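# Dock spare gripper in socket and lock with pin

## Task

Seat the spare gripper in the socket, then insert the lock pin through both the socket and the gripper's spigot until the pin's head rests against the socket, and release it.

## Robot and tools

Robot: two arms, left_arm (a left hand) and right_arm (a right hand), in a physics simulator. Each hand has a thumb and four fingers. Base poses in the scene frame: left_arm at (+0.035, +0.243, +0.042) m, right_arm at (-0.026, -0.347, +0.020) m, both nearly unrotated. A camera stand sits behind the arms. Loose objects can get a brief random shove.

Scene frame: origin at table-top height, halfway between the arms' nominal bases; +z up, +x out over the table, left_arm on the +y side. Reported hand positions (metres) and quaternions (wxyz) use this frame and can be off by a few centimetres. Offsets in commands instead run along the current Hand target's own axes.

Hand point: a spot 0.05 m in front of the palm and 0.15 m from the wrist face toward the fingers. Its +z runs along straight fingers, +y out of the palm, +x across the palm away from the thumb on the right hand (toward the thumb on the left). Straight fingertips extend 0.06-0.07 m past it along +z and sit 0.06 m behind it along -y. A wrist bracket on the little-finger side can strike things.

Row layout (28 numbers, all in [-1, 1], both arms always included): left_arm dx, dy, dz, rx, ry, rz; left hand thumb_turn, thumb_bend, index, middle, ring, little, force_limit, speed; then the same 14 for right_arm. Pose numbers are an offset from the Hand target at the start of the action, not an absolute pose; 1.0 equals 0.6 m or 180 degrees; rx, ry, rz form one rotation vector. Every row in an action counts from that same start, and repeating an offset in a new action moves further. All six pose numbers at 0 re-requests the current Hand target. Finger numbers: -1 open/straight, +1 closed; thumb_turn +1 puts the thumb opposite the fingers. force_limit maps -1..+1 to roughly 0..10 N at the fingertip (0..15 N for the two thumb motors). speed rises from near zero at -1 to full at +0.48 and above. Hand numbers are targets, not 'no change': to leave a hand alone, resend the last eight numbers you gave it (or, if none yet this scene, its hand_measured plus hand_force_limit and hand_speed).

Tools:
- execute_actions(actions, cameras): actions is a list of actions, each a table of up to 15 rows (one per 1/30 s step); a short table repeats its last row. Images only come if actions is empty or cameras names them.
- move(target, speed, blend, blocking, cameras): target is one 28-number row or a list of up to 15 rows, each an offset from the Hand targets at the call's start (not from the previous row). speed in m/s, 0.002 to 4.3, default 0.25 (turns up to twice that in rad/s); blend in m rounds corners of a list, 0 means stop at each point. Paths are straight, end together, last 0.5-10 s, and do not avoid obstacles or the other arm. Hand-motor changes in later rows are sent upon arrival there. blocking=false returns early while the move continues.
- wait(seconds 0-10): lets time pass holding the last command.
- stop: brakes a running move.
- zoom_image(camera, region [x0,y0,x1,y1] pixels, max 504x504): closer view of cam_head_left, cam_head_right or cam_high's newest image.
- show_instructions: shows the reference pages.
- finished_scene(scene): ends the current scene (pass its number); irreversible.

Results give per arm end_effector_position, end_effector_quat_wxyz, Hand target, joint positions, velocities and torques, plus per hand hand_measured, hand_stopped_by (moving, target, force, stalled, fault), hand_load_n (positive = finger pushed open), hand_force_limit, hand_speed. A move adds a 'move:' line: done, off_target, moving, held or fault, plus limits (paced = pose clipped, held = steps withheld). Unnamed arms are done. Motor heat lines appear: MOTOR HOT near 85 °C; at 100 °C the arm goes limp for 30-60 s.

Behaviour: commanded orientation is clipped to 40 degrees from the measured one per step. Hands often rest 1-3 cm (up to 5) below their target from friction and weight; send the remaining gap as an offset. Small turns can shift the hand point a lot. Avoid moving near an arm's own base, which can flip its shoulder. Grasps work on objects about 0.035-0.065 m thick (handles down to 0.025 m). Each motor stops at its target or at force_limit, then locks. To grip harder, raise force_limit and send a more-closed target; to loosen, send a target more open than hand_measured. Close slowly (speed about -0.94 or lower) for gentle grips.

Avoid: dropping parts, releasing moving parts, fast collisions, pressing far past contact, hitting fixed or heavy objects, letting anything fall off the table, squeezing the other hand or letting the arms collide, overloading fingers, and long pushes against unreachable poses that overheat motors.

Each tool is called after "Request:" as name(argument=value, ...), one argument or row to a line, values as JSON.

Reference images:

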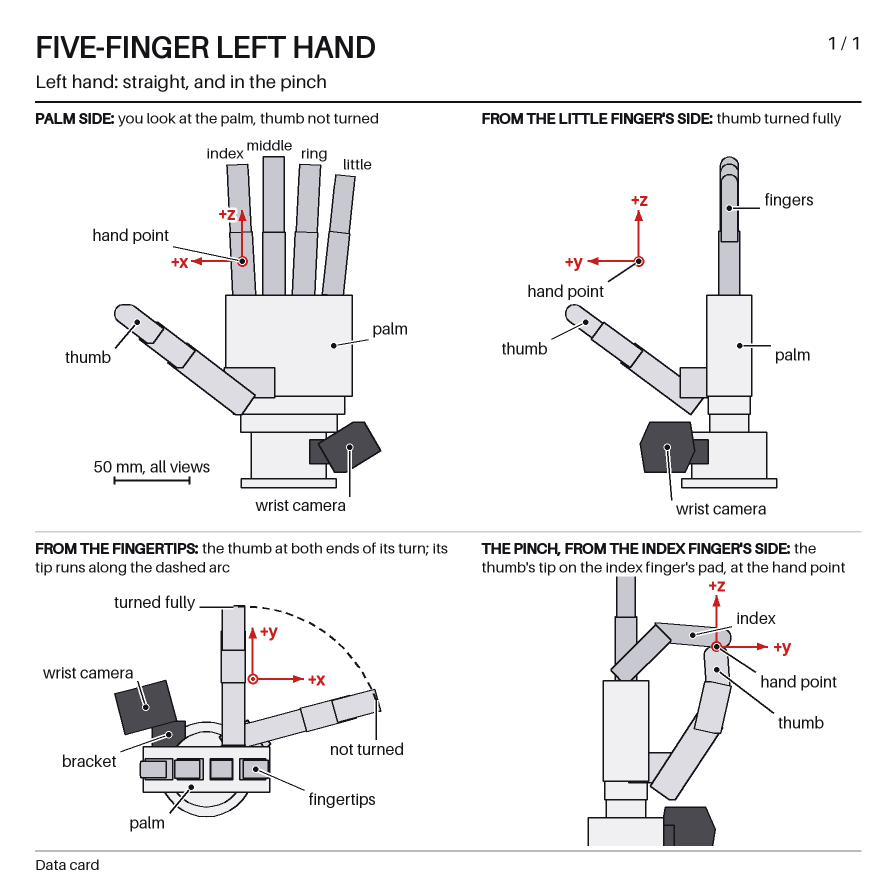

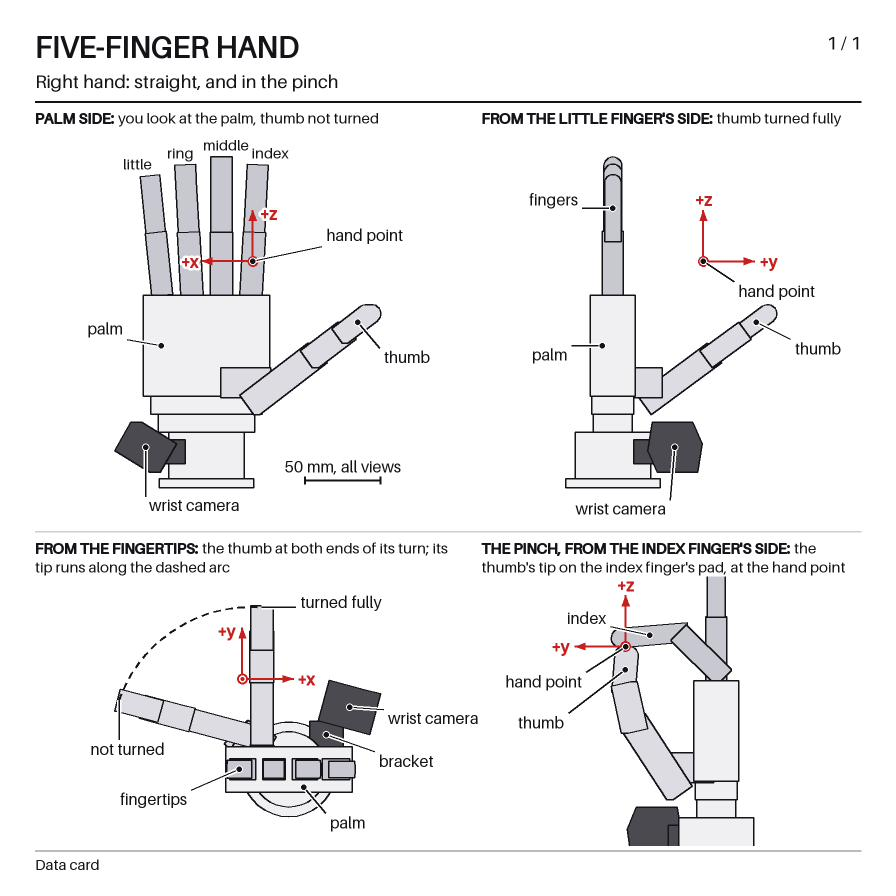

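## Session

Request:
execute_actions(
  actions=[],
)

Scene clock: 0.00 s.
left_arm: end_effector_position=(+0.4964, +0.4299, +0.2543) hand_measured=(-1.000, -1.000, -1.000, -1.000, -1.000, -1.000) hand_load_n=(+0.0, +0.0, +0.0, +0.0, +0.0, +0.0) hand_stopped_by=(target, target, target, target, target, target) hand_force_limit=0.00 hand_speed=-0.80 end_effector_quat_wxyz=(+0.493, +0.804, +0.238, +0.231) | right_arm: end_effector_position=(+0.5671, -0.4429, +0.1191) hand_measured=(-1.000, -1.000, -1.000, -1.000, -1.000, -1.000) hand_load_n=(+0.5, +0.0, +0.0, +0.0, +0.0, +0.0) hand_stopped_by=(target, target, target, target, target, target) hand_force_limit=0.00 hand_speed=-0.80 end_effector_quat_wxyz=(+0.353, +0.256, +0.754, -0.491)
Joint positions: left_arm=[0.806 1.689 1.157 -1.227 1.144 -1.214] | right_arm=[0.137 1.773 1.012 -0.267 1.251 1.956]
Joint velocities: within noise
Joint torques (N m): no reading
Motor temperatures (°C): left_arm=[33 33 30 29 28 26] | right_arm=[29 31 31 27 27 27]
Heat: left arm: hottest waist 33 °C; right arm: hottest shoulder 31 °C.
Hand target: left_arm +0.5001, +0.4337, +0.2581; +0.490, +0.806, +0.234, +0.236 | right_arm +0.5755, -0.4419, +0.1313; +0.364, +0.264, +0.750, -0.486

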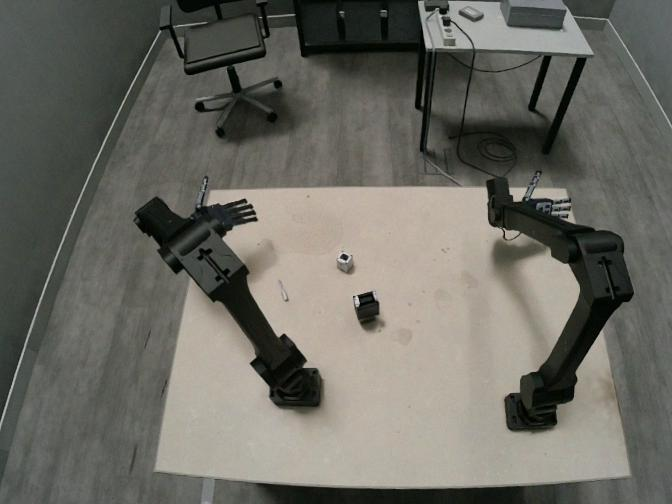

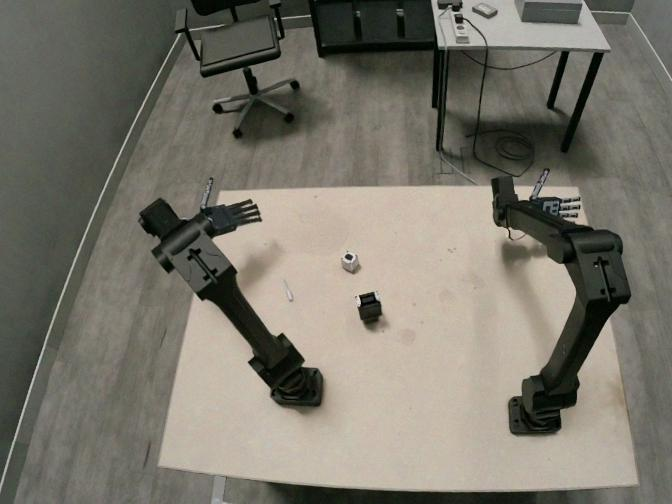

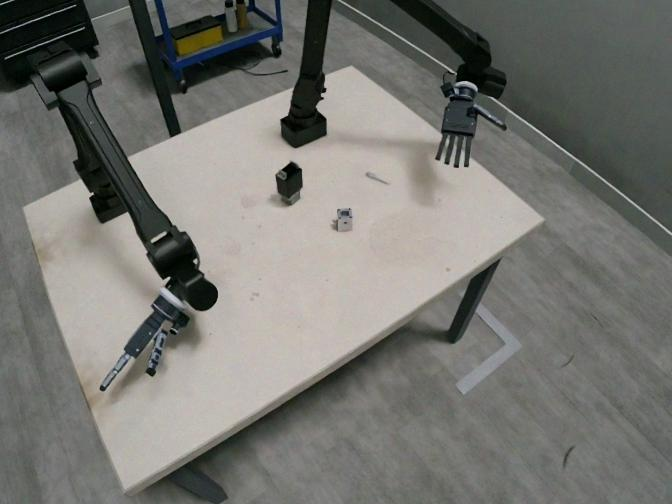

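Request:
zoom_image(
  camera="cam_head_left",
  region=[260, 230, 400, 335],
)

Request:
zoom_image(
  camera="cam_head_right",
  region=[260, 230, 400, 335],
)

Request:
zoom_image(
  camera="cam_high",
  region=[260, 140, 400, 245],
)

Scaled by 3.600 from the camera's 672x504 image, which has a finer 960x720 frame.

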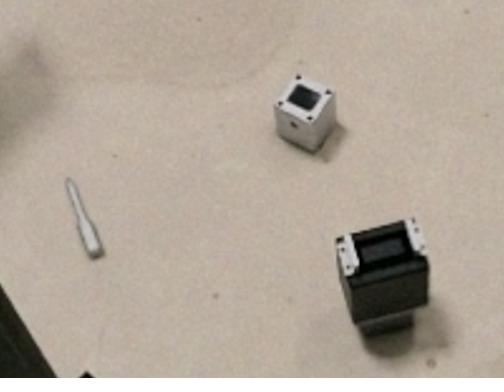

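Scaled by 3.600 from the camera's 672x504 image, which has a finer 960x720 frame.

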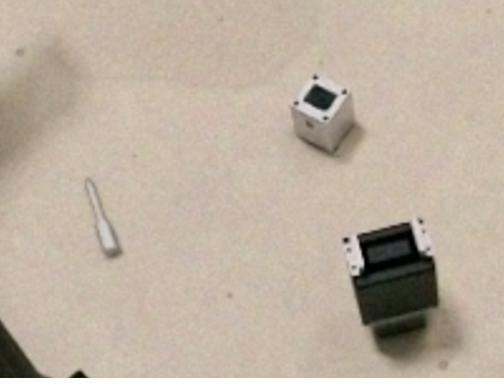

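Scaled by 3.600 from the camera's 672x504 image, which has a finer 960x720 frame.

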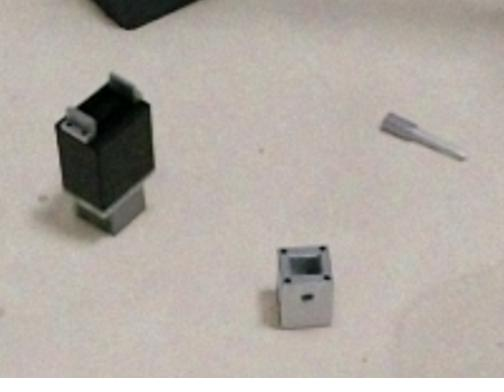

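Request:
zoom_image(
  camera="cam_head_left",
  region=[325, 240, 365, 280],
)

Request:
zoom_image(
  camera="cam_head_right",
  region=[330, 240, 370, 280],
)

Request:
zoom_image(
  camera="cam_high",
  region=[325, 200, 365, 240],
)

Request:
zoom_image(
  camera="cam_high",
  region=[265, 150, 315, 210],
)

Request:
zoom_image(
  camera="cam_head_left",
  region=[345, 280, 395, 330],
)

Request:
zoom_image(
  camera="cam_high",
  region=[355, 160, 400, 195],
)

Request:
zoom_image(
  camera="cam_head_left",
  region=[265, 270, 305, 310],
)

Scaled by 12.600 from the camera's 672x504 image, which has a finer 960x720 frame.

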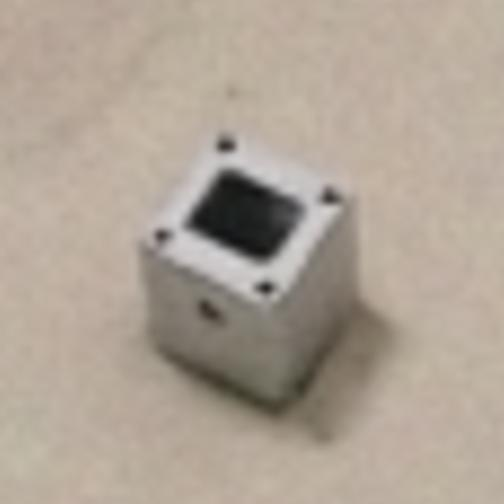

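Scaled by 12.600 from the camera's 672x504 image, which has a finer 960x720 frame.

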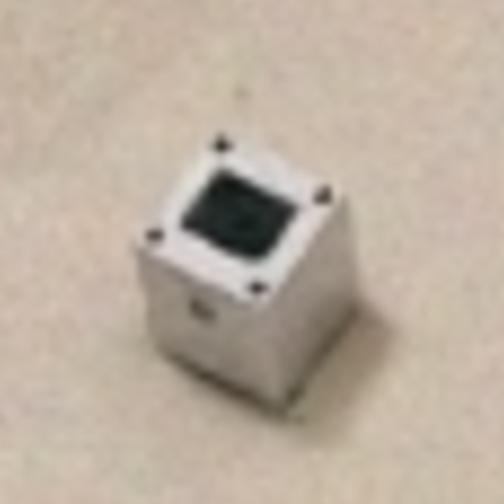

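Scaled by 12.600 from the camera's 672x504 image, which has a finer 960x720 frame.

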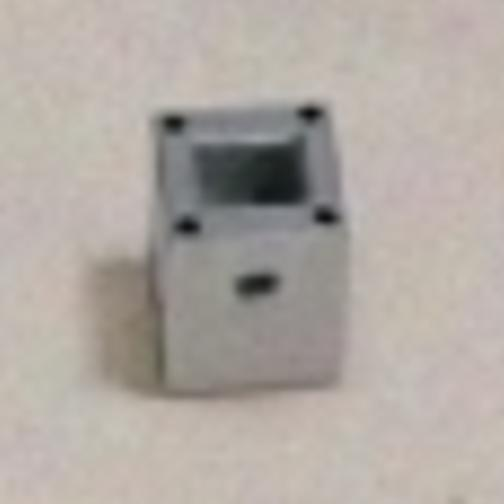

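Scaled by 8.400 from the camera's 672x504 image, which has a finer 960x720 frame.

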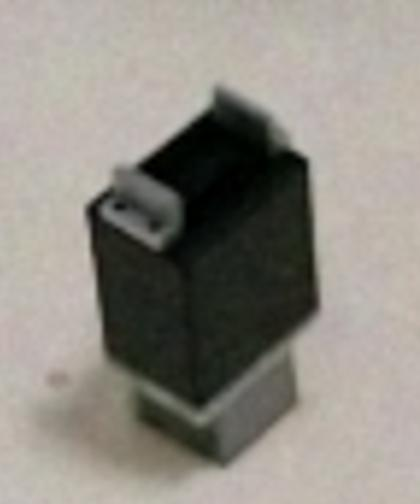

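Scaled by 10.080 from the camera's 672x504 image, which has a finer 960x720 frame.

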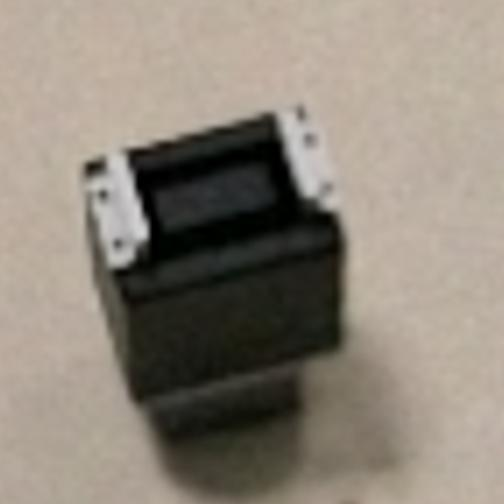

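Scaled by 11.200 from the camera's 672x504 image, which has a finer 960x720 frame.

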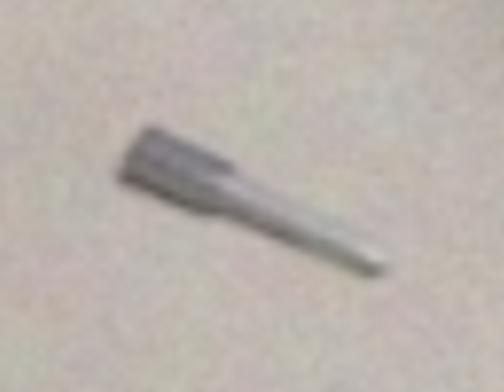

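Scaled by 12.600 from the camera's 672x504 image, which has a finer 960x720 frame.

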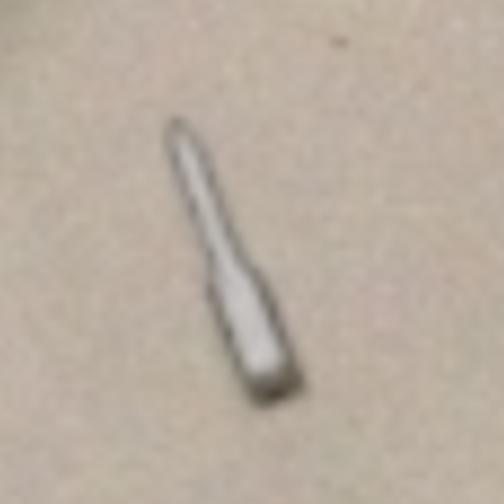

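Request:
zoom_image(
  camera="cam_high",
  region=[272, 180, 312, 210],
)

Request:
zoom_image(
  camera="cam_head_left",
  region=[348, 300, 388, 330],
)

Request:
zoom_image(
  camera="cam_head_right",
  region=[350, 300, 390, 330],
)

Scaled by 12.600 from the camera's 672x504 image, which has a finer 960x720 frame.

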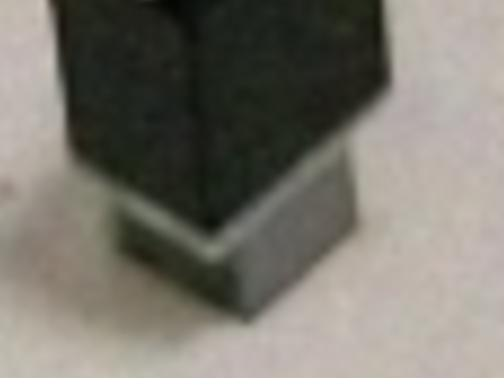

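Scaled by 12.600 from the camera's 672x504 image, which has a finer 960x720 frame.

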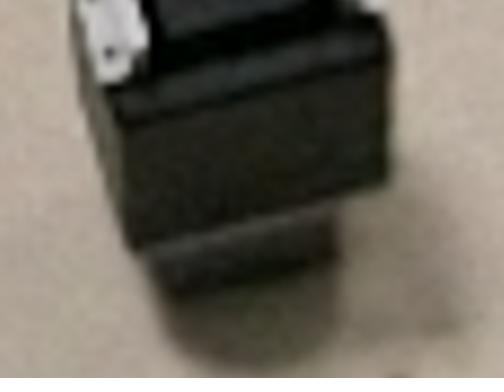

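Scaled by 12.600 from the camera's 672x504 image, which has a finer 960x720 frame.

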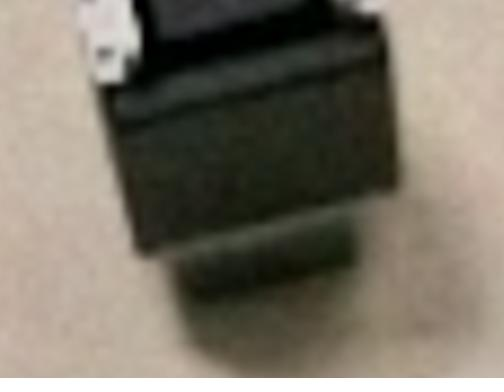

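Request:
move(
  target=[0,0,0,0,0,0,-1,-1,-1,-1,-1,-1,0,-0.8,-0.0205,-0.1387,-0.4072,-0.269,-0.456,-0.398,1,-1,-1,-1,-1,-1,0,0],
  speed=0.3,
  cameras=["all"],
)

Scene clock: 267.10 s.
left_arm: end_effector_position=(+0.4964, +0.4299, +0.2543) hand_measured=(-1.000, -1.000, -1.000, -1.000, -1.000, -1.000) hand_load_n=(+0.0, +0.0, +0.0, +0.0, +0.0, +0.0) hand_stopped_by=(target, target, target, target, target, target) hand_force_limit=0.00 hand_speed=-0.80 end_effector_quat_wxyz=(+0.493, +0.804, +0.238, +0.231) | right_arm: end_effector_position=(+0.4339, -0.2451, +0.2163) hand_measured=(+1.000, -1.000, -1.000, -1.000, -1.000, -1.000) hand_load_n=(+0.0, +0.0, +0.0, +0.0, +0.0, +0.0) hand_stopped_by=(target, target, target, target, target, target) hand_force_limit=0.00 hand_speed=0.00 end_effector_quat_wxyz=(-0.458, +0.679, -0.485, +0.306)
Joint positions: left_arm=[0.806 1.689 1.157 -1.227 1.144 -1.214] | right_arm=[0.059 1.081 0.708 -0.049 -0.287 -0.095]
Joint torques (N m): left_arm=[-0.21 -11.63 9.63 -0.29 0.79 -0.08] | right_arm=[-1.55 -6.83 13.65 1.36 -0.34 -0.2]
Motor temperatures (°C): left_arm=[32 37 37 28 31 26] | right_arm=[28 38 44 27 30 27]
Heat: left arm: hottest shoulder 37 °C; right arm: hottest elbow 44 °C.
Hand target: left_arm +0.5001, +0.4337, +0.2581; +0.490, +0.806, +0.234, +0.236 | right_arm +0.4498, -0.2499, +0.2500; -0.470, +0.671, -0.470, +0.328
Off the commanded pose: left_arm 0.007 m, 1 deg | right_arm 0.038 m, 4 deg.
move: off_target (right_arm)

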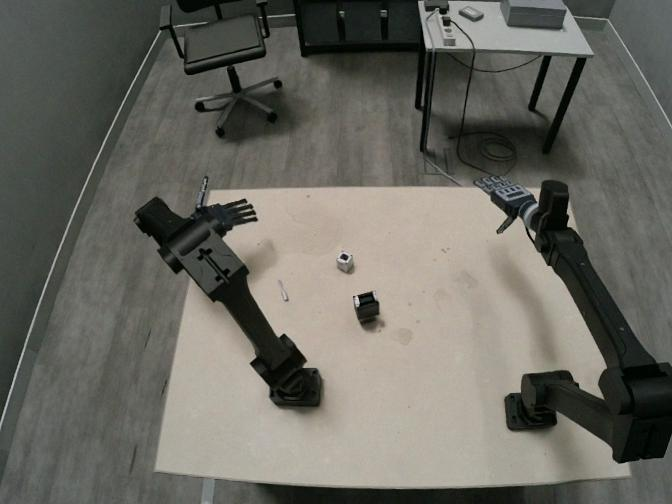

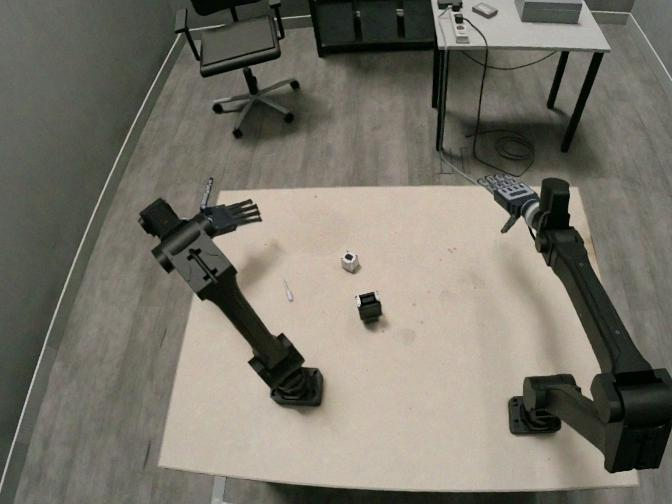

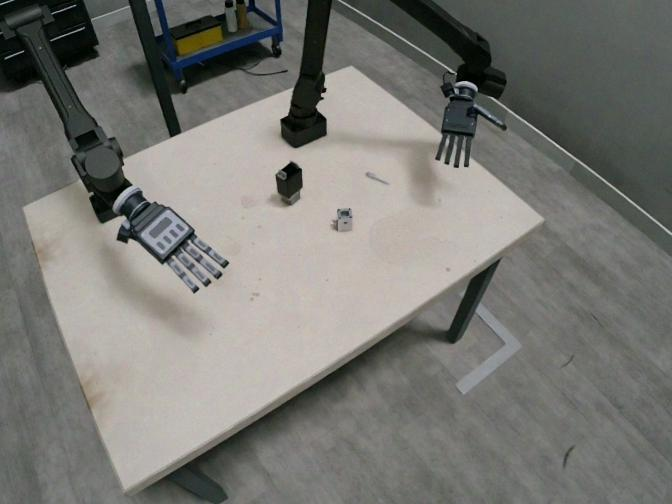

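Request:
zoom_image(
  camera="cam_head_left",
  region=[460, 165, 560, 240],
)

Request:
zoom_image(
  camera="cam_head_right",
  region=[460, 165, 560, 240],
)

Request:
zoom_image(
  camera="cam_high",
  region=[110, 185, 250, 305],
)

Request:
zoom_image(
  camera="cam_head_left",
  region=[180, 165, 280, 240],
)

Request:
zoom_image(
  camera="cam_head_right",
  region=[180, 165, 280, 240],
)

Request:
zoom_image(
  camera="cam_high",
  region=[420, 60, 520, 180],
)

Scaled by 5.040 from the camera's 672x504 image, which has a finer 960x720 frame.

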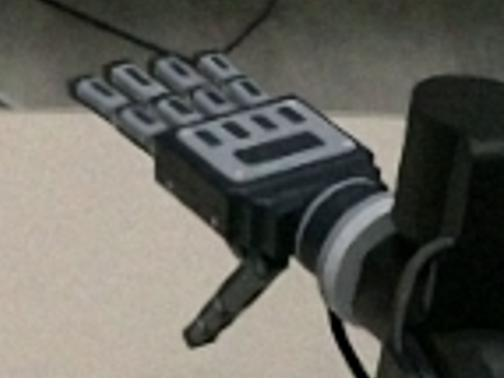

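Scaled by 5.040 from the camera's 672x504 image, which has a finer 960x720 frame.

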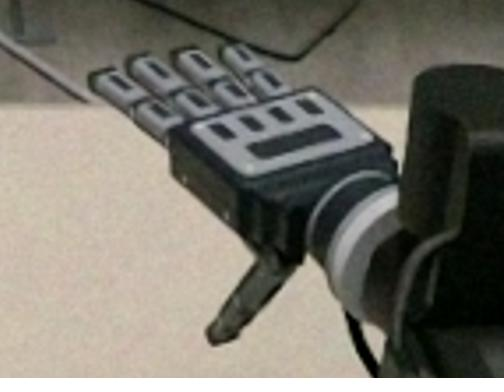

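Scaled by 3.600 from the camera's 672x504 image, which has a finer 960x720 frame.

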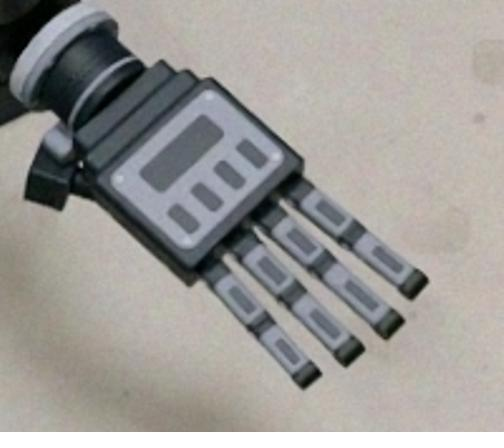

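Scaled by 5.040 from the camera's 672x504 image, which has a finer 960x720 frame.

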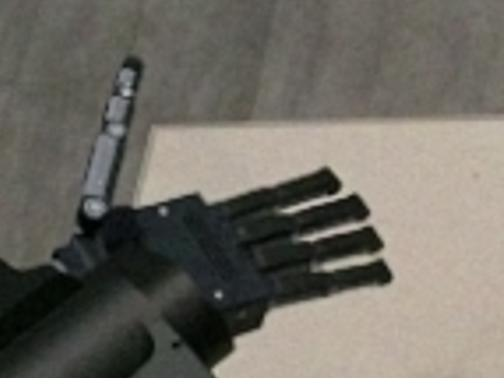

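Scaled by 5.040 from the camera's 672x504 image, which has a finer 960x720 frame.

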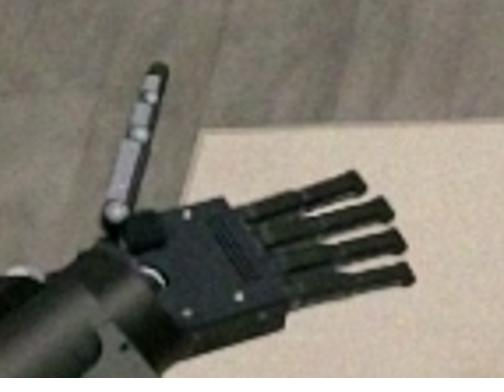

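Scaled by 4.200 from the camera's 672x504 image, which has a finer 960x720 frame.

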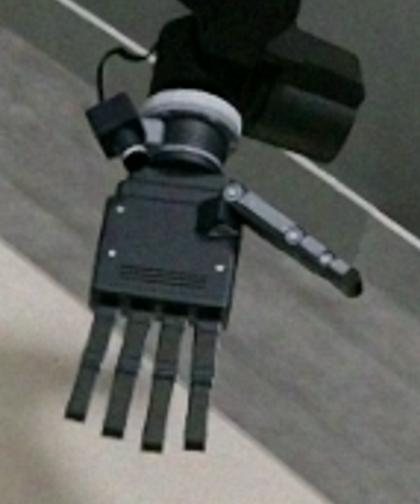

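Request:
move(
  target=[-0.415,-0.0072,-0.015,0.508,-0.0825,0.076,1,-1,-1,-1,-1,-1,0,0,-0.4715,0.0878,-0.0953,0.453,-0.311,-0.471,1,-1,-1,-1,-1,-1,0,0],
  speed=0.3,
  cameras=["all"],
)

Scene clock: 455.37 s.
left_arm: end_effector_position=(+0.3056, +0.2912, +0.2267) hand_measured=(+1.000, -1.000, -1.000, -1.000, -1.000, -1.000) hand_load_n=(+0.0, +0.0, +0.0, +0.0, +0.0, +0.0) hand_stopped_by=(target, target, target, target, target, target) hand_force_limit=0.00 hand_speed=0.00 end_effector_quat_wxyz=(-0.232, +0.954, +0.188, -0.034) | right_arm: end_effector_position=(+0.2824, -0.0178, +0.2047) hand_measured=(+1.000, -1.000, -1.000, -1.000, -1.000, -1.000) hand_load_n=(+0.0, +0.0, +0.0, +0.0, +0.0, +0.0) hand_stopped_by=(target, target, target, target, target, target) hand_force_limit=0.00 hand_speed=0.00 end_effector_quat_wxyz=(+0.584, -0.431, -0.550, -0.413)
Joint positions: left_arm=[0.008 1.021 0.937 -1.65 -0.447 -1.985] | right_arm=[0.397 1.463 0.48 1.221 -1.471 -1.285]
Joint torques (N m): left_arm=[-0.67 -3.49 8.47 -0.84 -0.52 -0.17] | right_arm=[1.03 -7.88 7.75 0.75 0.35 -0.2]
Motor temperatures (°C): left_arm=[32 37 37 28 31 26] | right_arm=[28 34 66 27 28 27]
Heat: left arm: hottest shoulder 37 °C; right arm: hottest elbow 66 °C.
Hand target: left_arm +0.3001, +0.2900, +0.2205; -0.236, +0.953, +0.186, -0.046 | right_arm +0.2855, -0.0086, +0.2206; +0.568, -0.421, -0.568, -0.421
Off the commanded pose: left_arm 0.008 m, 2 deg | right_arm 0.018 m, 3 deg.
move: off_target (right_arm)

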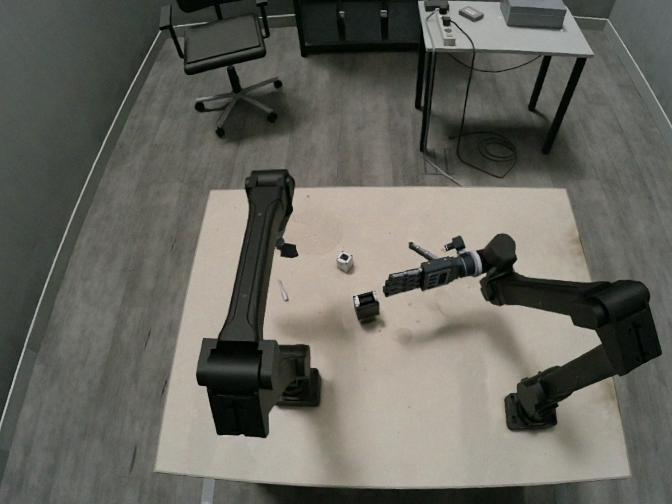

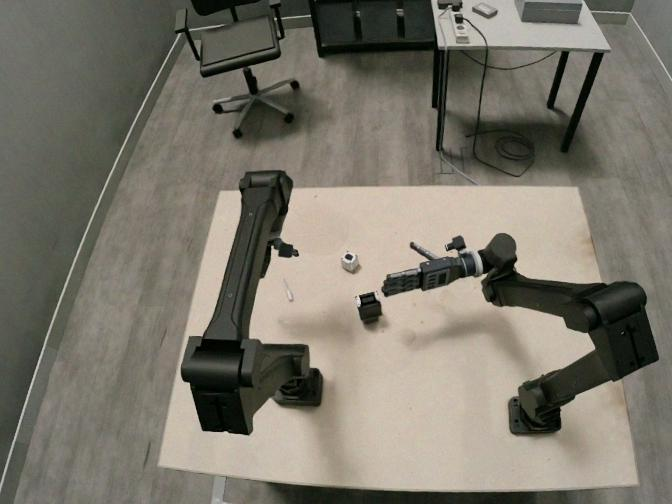

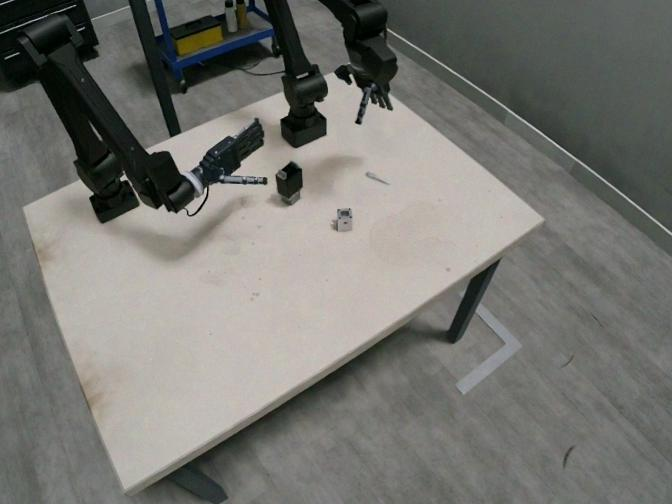

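Request:
move(
  target=[0,0,0,0,0,0,1,-1,-1,-1,-1,-1,0,0,-0.241,0.0097,-0.0367,0,-0.0074,-0.0156,1,-1,-1,-1,-1,-1,0,0],
  speed=0.2,
  cameras=["all"],
)

Request:
zoom_image(
  camera="cam_head_left",
  region=[340, 250, 480, 340],
)

Request:
zoom_image(
  camera="cam_head_right",
  region=[340, 250, 480, 340],
)

Request:
zoom_image(
  camera="cam_high",
  region=[190, 120, 320, 230],
)

Scene clock: 477.97 s.
left_arm: end_effector_position=(+0.3056, +0.2912, +0.2267) hand_measured=(+1.000, -1.000, -1.000, -1.000, -1.000, -1.000) hand_load_n=(+0.0, +0.0, +0.0, +0.0, +0.0, +0.0) hand_stopped_by=(target, target, target, target, target, target) hand_force_limit=0.00 hand_speed=0.00 end_effector_quat_wxyz=(-0.232, +0.954, +0.188, -0.034) | right_arm: end_effector_position=(+0.2857, -0.0257, +0.0661) hand_measured=(+1.000, -1.000, -1.000, -1.000, -1.000, -1.000) hand_load_n=(+0.5, +0.0, +0.0, +0.0, +0.0, +0.0) hand_stopped_by=(target, target, target, target, target, target) hand_force_limit=0.00 hand_speed=0.00 end_effector_quat_wxyz=(+0.565, -0.417, -0.576, -0.419)
Joint positions: left_arm=[0.008 1.021 0.937 -1.65 -0.447 -1.985] | right_arm=[0.371 1.883 0.466 1.228 -1.515 -1.771]
Joint torques (N m): left_arm=[-0.67 -3.49 8.46 -0.85 -0.52 -0.17] | right_arm=[-1.9 -9.99 3.45 0.73 -0.26 -0.26]
Motor temperatures (°C): left_arm=[32 36 37 28 30 26] | right_arm=[28 34 55 27 28 27]
Heat: left arm: hottest elbow 37 °C; right arm: hottest elbow 55 °C.
Hand target: left_arm +0.3001, +0.2900, +0.2205; -0.236, +0.953, +0.186, -0.046 | right_arm +0.2975, -0.0280, +0.0760; +0.551, -0.412, -0.585, -0.430
Off the commanded pose: left_arm 0.008 m, 2 deg | right_arm 0.016 m, 2 deg.
move: off_target (right_arm)

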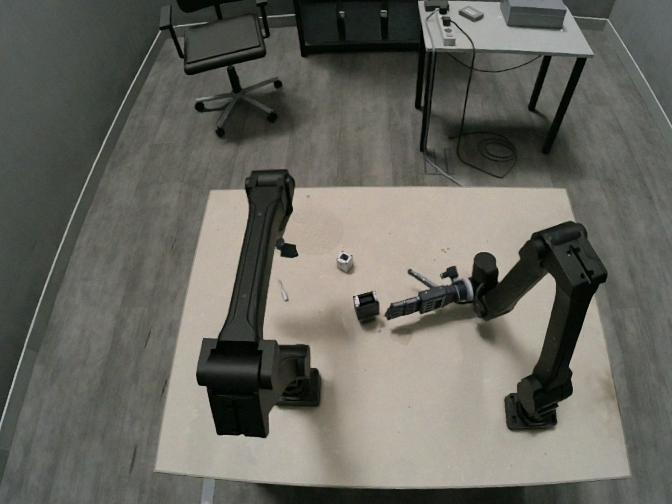

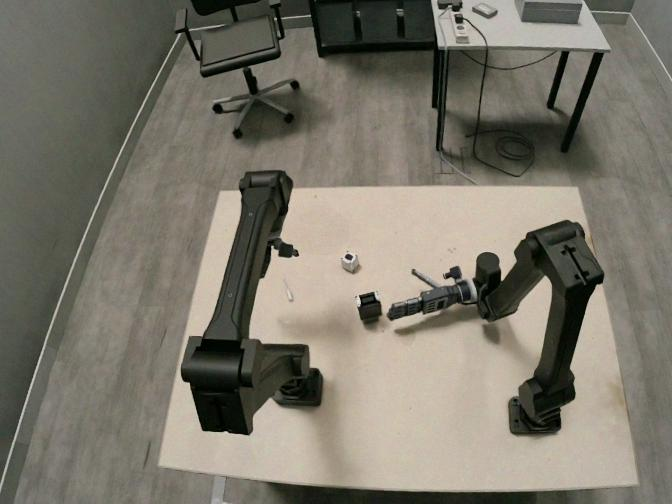

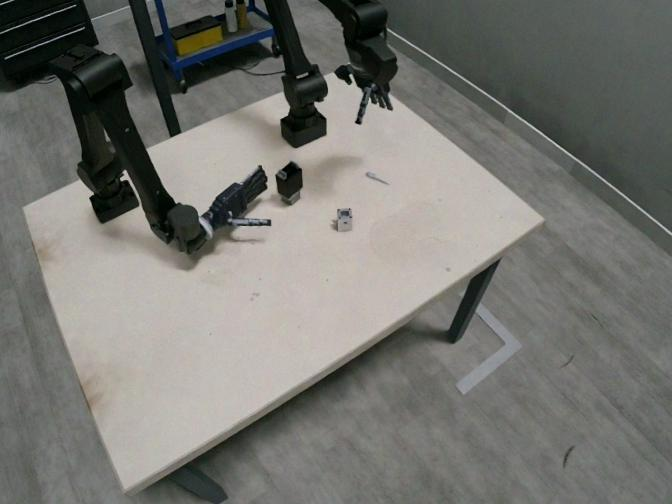

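Scaled by 3.600 from the camera's 672x504 image, which has a finer 960x720 frame.

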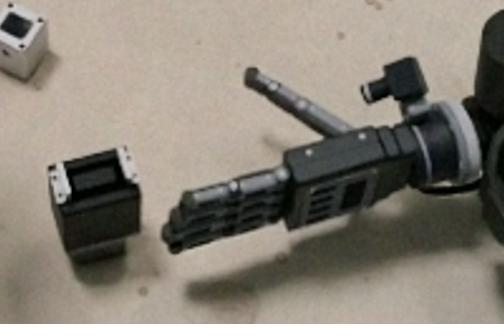

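Scaled by 3.600 from the camera's 672x504 image, which has a finer 960x720 frame.

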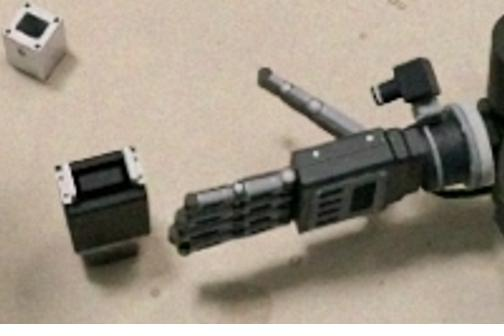

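Scaled by 3.877 from the camera's 672x504 image, which has a finer 960x720 frame.

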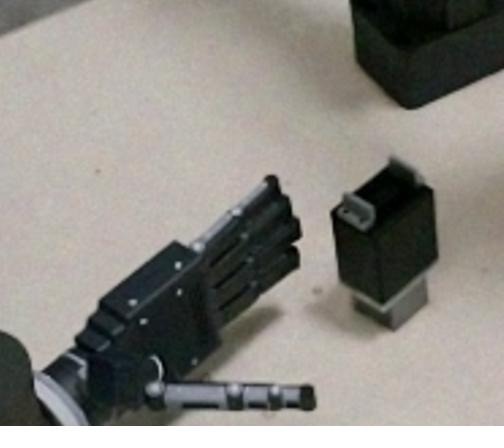

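Request:
move(
  target=[
    [0,0,0,0,0,0,1,-1,-1,-1,-1,-1,0,0,-0.0008,-0.0175,0,0,0,0,1,-1,-1,-1,-1,-1,0,0],
    [0,0,0,0,0,0,1,-1,-1,-1,-1,-1,0,0,0.0005,-0.0148,0.0962,0,0,0,1,-1,-1,-1,-1,-1,0,0],
  ],
  speed=0.12,
  blend=0.01,
  cameras=["all"],
)

Request:
zoom_image(
  camera="cam_head_left",
  region=[340, 270, 440, 340],
)

Request:
zoom_image(
  camera="cam_high",
  region=[230, 140, 320, 220],
)

Scene clock: 548.20 s.
left_arm: end_effector_position=(+0.3056, +0.2912, +0.2267) hand_measured=(+1.000, -1.000, -1.000, -1.000, -1.000, -1.000) hand_load_n=(+0.0, +0.0, -0.5, +0.0, +0.0, +0.0) hand_stopped_by=(target, target, target, target, target, target) hand_force_limit=0.00 hand_speed=0.00 end_effector_quat_wxyz=(-0.232, +0.954, +0.188, -0.034) | right_arm: end_effector_position=(+0.2701, +0.0166, +0.0693) hand_measured=(+1.000, -1.000, -1.000, -1.000, -1.000, -1.000) hand_load_n=(+0.5, +0.0, +0.0, +0.0, +0.0, +0.0) hand_stopped_by=(target, target, target, target, target, target) hand_force_limit=0.00 hand_speed=0.00 end_effector_quat_wxyz=(+0.551, -0.421, -0.582, -0.426)
Joint positions: left_arm=[0.008 1.021 0.937 -1.65 -0.447 -1.985] | right_arm=[0.513 1.872 0.462 1.268 -1.351 -1.742]
Joint torques (N m): left_arm=[-0.62 -3.49 8.49 -0.84 -0.52 -0.17] | right_arm=[0.79 -8.53 3.88 1.92 0.04 0.06]
Motor temperatures (°C): left_arm=[31 35 37 28 30 26] | right_arm=[28 34 43 27 27 27]
Heat: left arm: hottest elbow 37 °C; right arm: hottest elbow 43 °C.
Hand target: left_arm +0.3001, +0.2900, +0.2205; -0.236, +0.953, +0.186, -0.046 | right_arm +0.2724, +0.0247, +0.0746; +0.551, -0.411, -0.585, -0.430
Off the commanded pose: left_arm 0.008 m, 2 deg | right_arm 0.010 m, 1 deg.
move: done; blend cut to 0.0051 m at target 1

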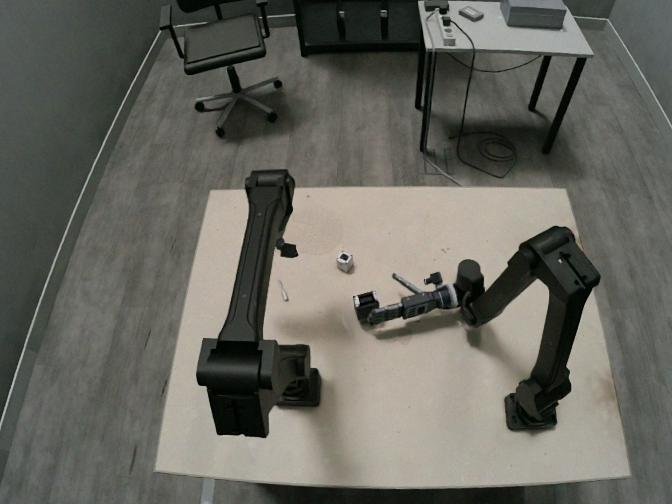

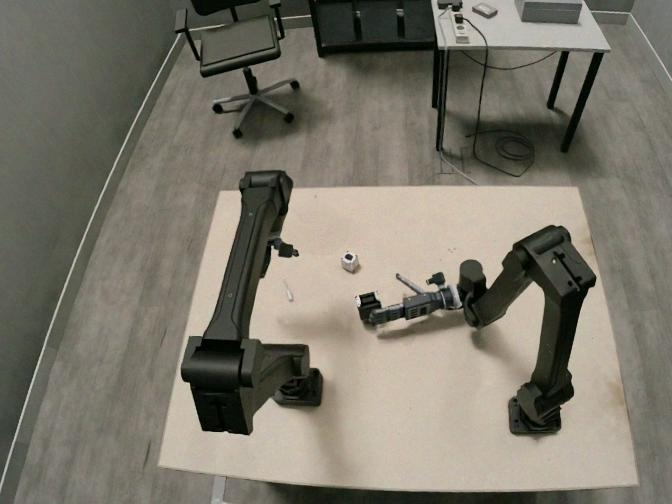

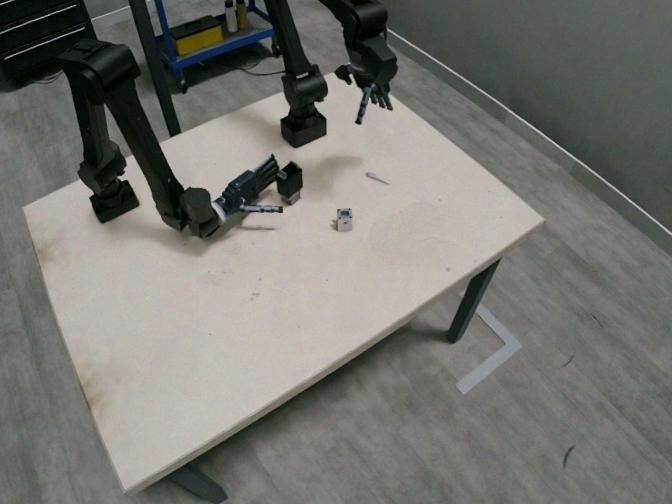

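Scaled by 5.040 from the camera's 672x504 image, which has a finer 960x720 frame.

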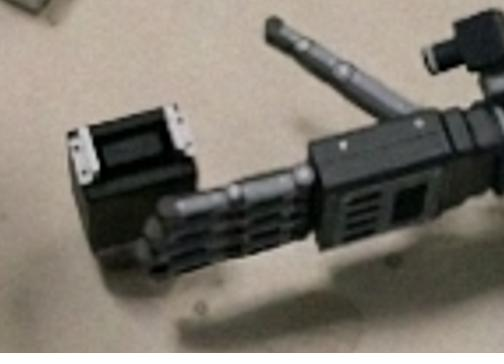

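Scaled by 5.600 from the camera's 672x504 image, which has a finer 960x720 frame.

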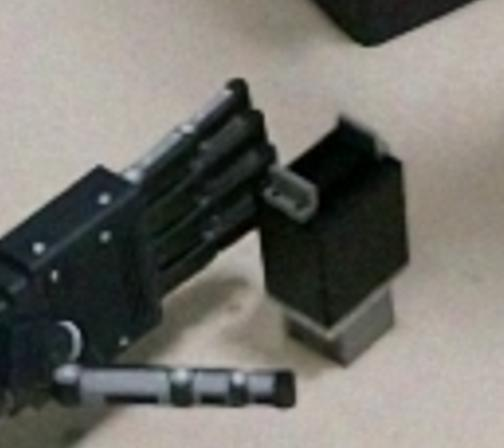

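Request:
move(
  target=[0,0,0,0,0,0,1,-1,-1,-1,-1,-1,0,0,0.001,0.0025,0.0963,0,0,0,1,-1,-1,-1,-1,-1,0,0],
  speed=0.12,
  cameras=["all"],
)

Request:
zoom_image(
  camera="cam_head_left",
  region=[340, 270, 440, 340],
)

Request:
zoom_image(
  camera="cam_head_right",
  region=[340, 270, 440, 340],
)

Request:
zoom_image(
  camera="cam_high",
  region=[230, 140, 320, 220],
)

Scene clock: 554.27 s.
left_arm: end_effector_position=(+0.3056, +0.2912, +0.2267) hand_measured=(+1.000, -1.000, -1.000, -1.000, -1.000, -1.000) hand_load_n=(+0.0, +0.0, +0.0, +0.0, +0.0, +0.0) hand_stopped_by=(target, target, target, target, target, target) hand_force_limit=0.00 hand_speed=0.00 end_effector_quat_wxyz=(-0.232, +0.954, +0.188, -0.034) | right_arm: end_effector_position=(+0.2560, +0.0713, +0.0710) hand_measured=(+1.000, -1.000, -1.000, -1.000, -1.000, -1.000) hand_load_n=(+0.5, +0.0, +0.0, +0.0, +0.0, +0.0) hand_stopped_by=(target, target, target, target, target, target) hand_force_limit=0.00 hand_speed=0.00 end_effector_quat_wxyz=(+0.548, -0.419, -0.584, -0.427)
Joint positions: left_arm=[0.008 1.021 0.937 -1.65 -0.447 -1.985] | right_arm=[0.67 1.893 0.51 1.292 -1.194 -1.694]
Joint torques (N m): left_arm=[-0.67 -3.49 8.49 -0.85 -0.52 -0.17] | right_arm=[0.73 -8.35 4.41 2.04 0.07 0.1]
Heat: left arm: hottest elbow 37 °C; right arm: hottest elbow 42 °C.
Hand target: left_arm +0.3001, +0.2900, +0.2205; -0.236, +0.953, +0.186, -0.046 | right_arm +0.2570, +0.0803, +0.0738; +0.551, -0.412, -0.585, -0.430
Off the commanded pose: left_arm 0.008 m, 2 deg | right_arm 0.010 m, 1 deg.
move: done

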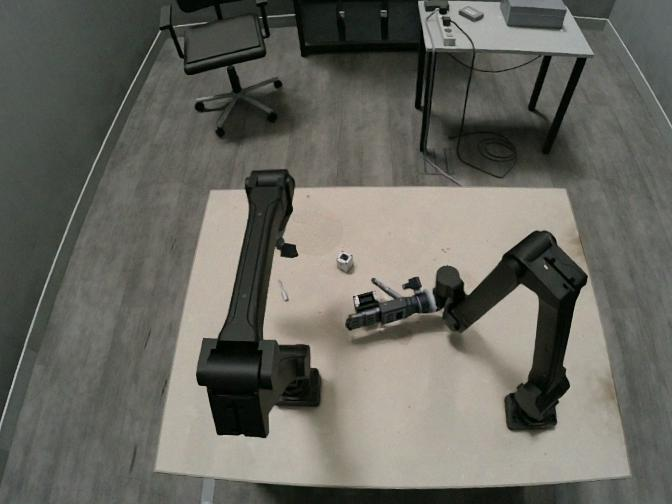

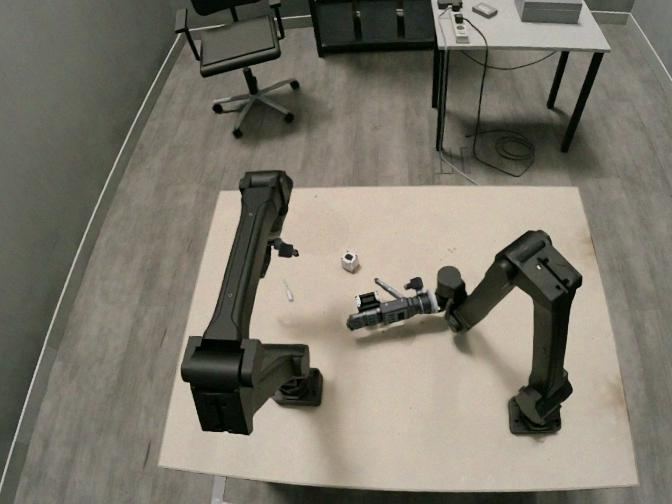

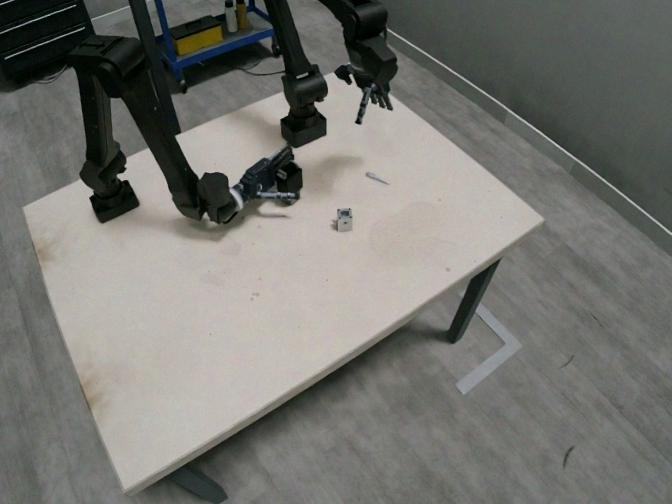

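Scaled by 5.040 from the camera's 672x504 image, which has a finer 960x720 frame.

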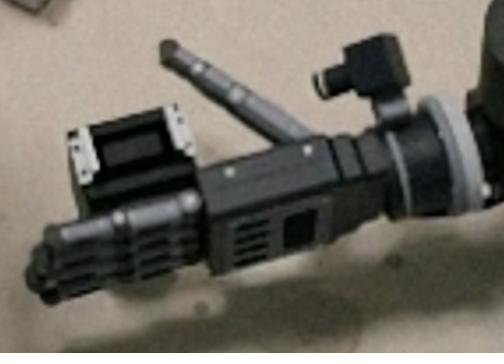

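Scaled by 5.040 from the camera's 672x504 image, which has a finer 960x720 frame.

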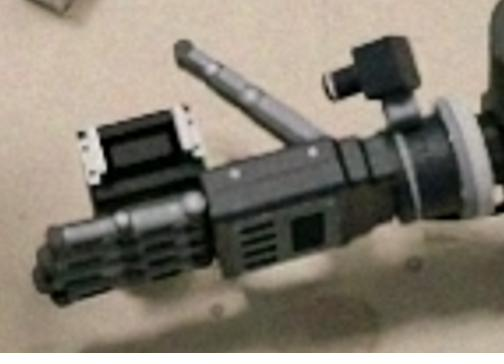

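Scaled by 5.600 from the camera's 672x504 image, which has a finer 960x720 frame.

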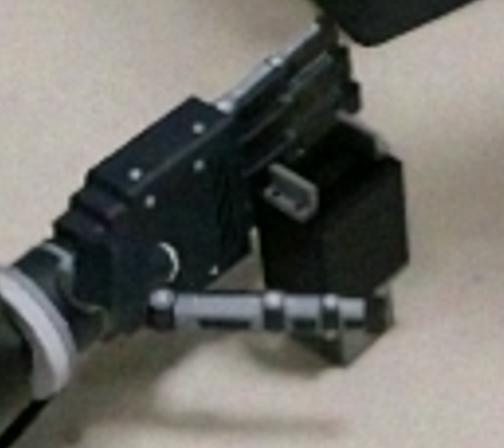

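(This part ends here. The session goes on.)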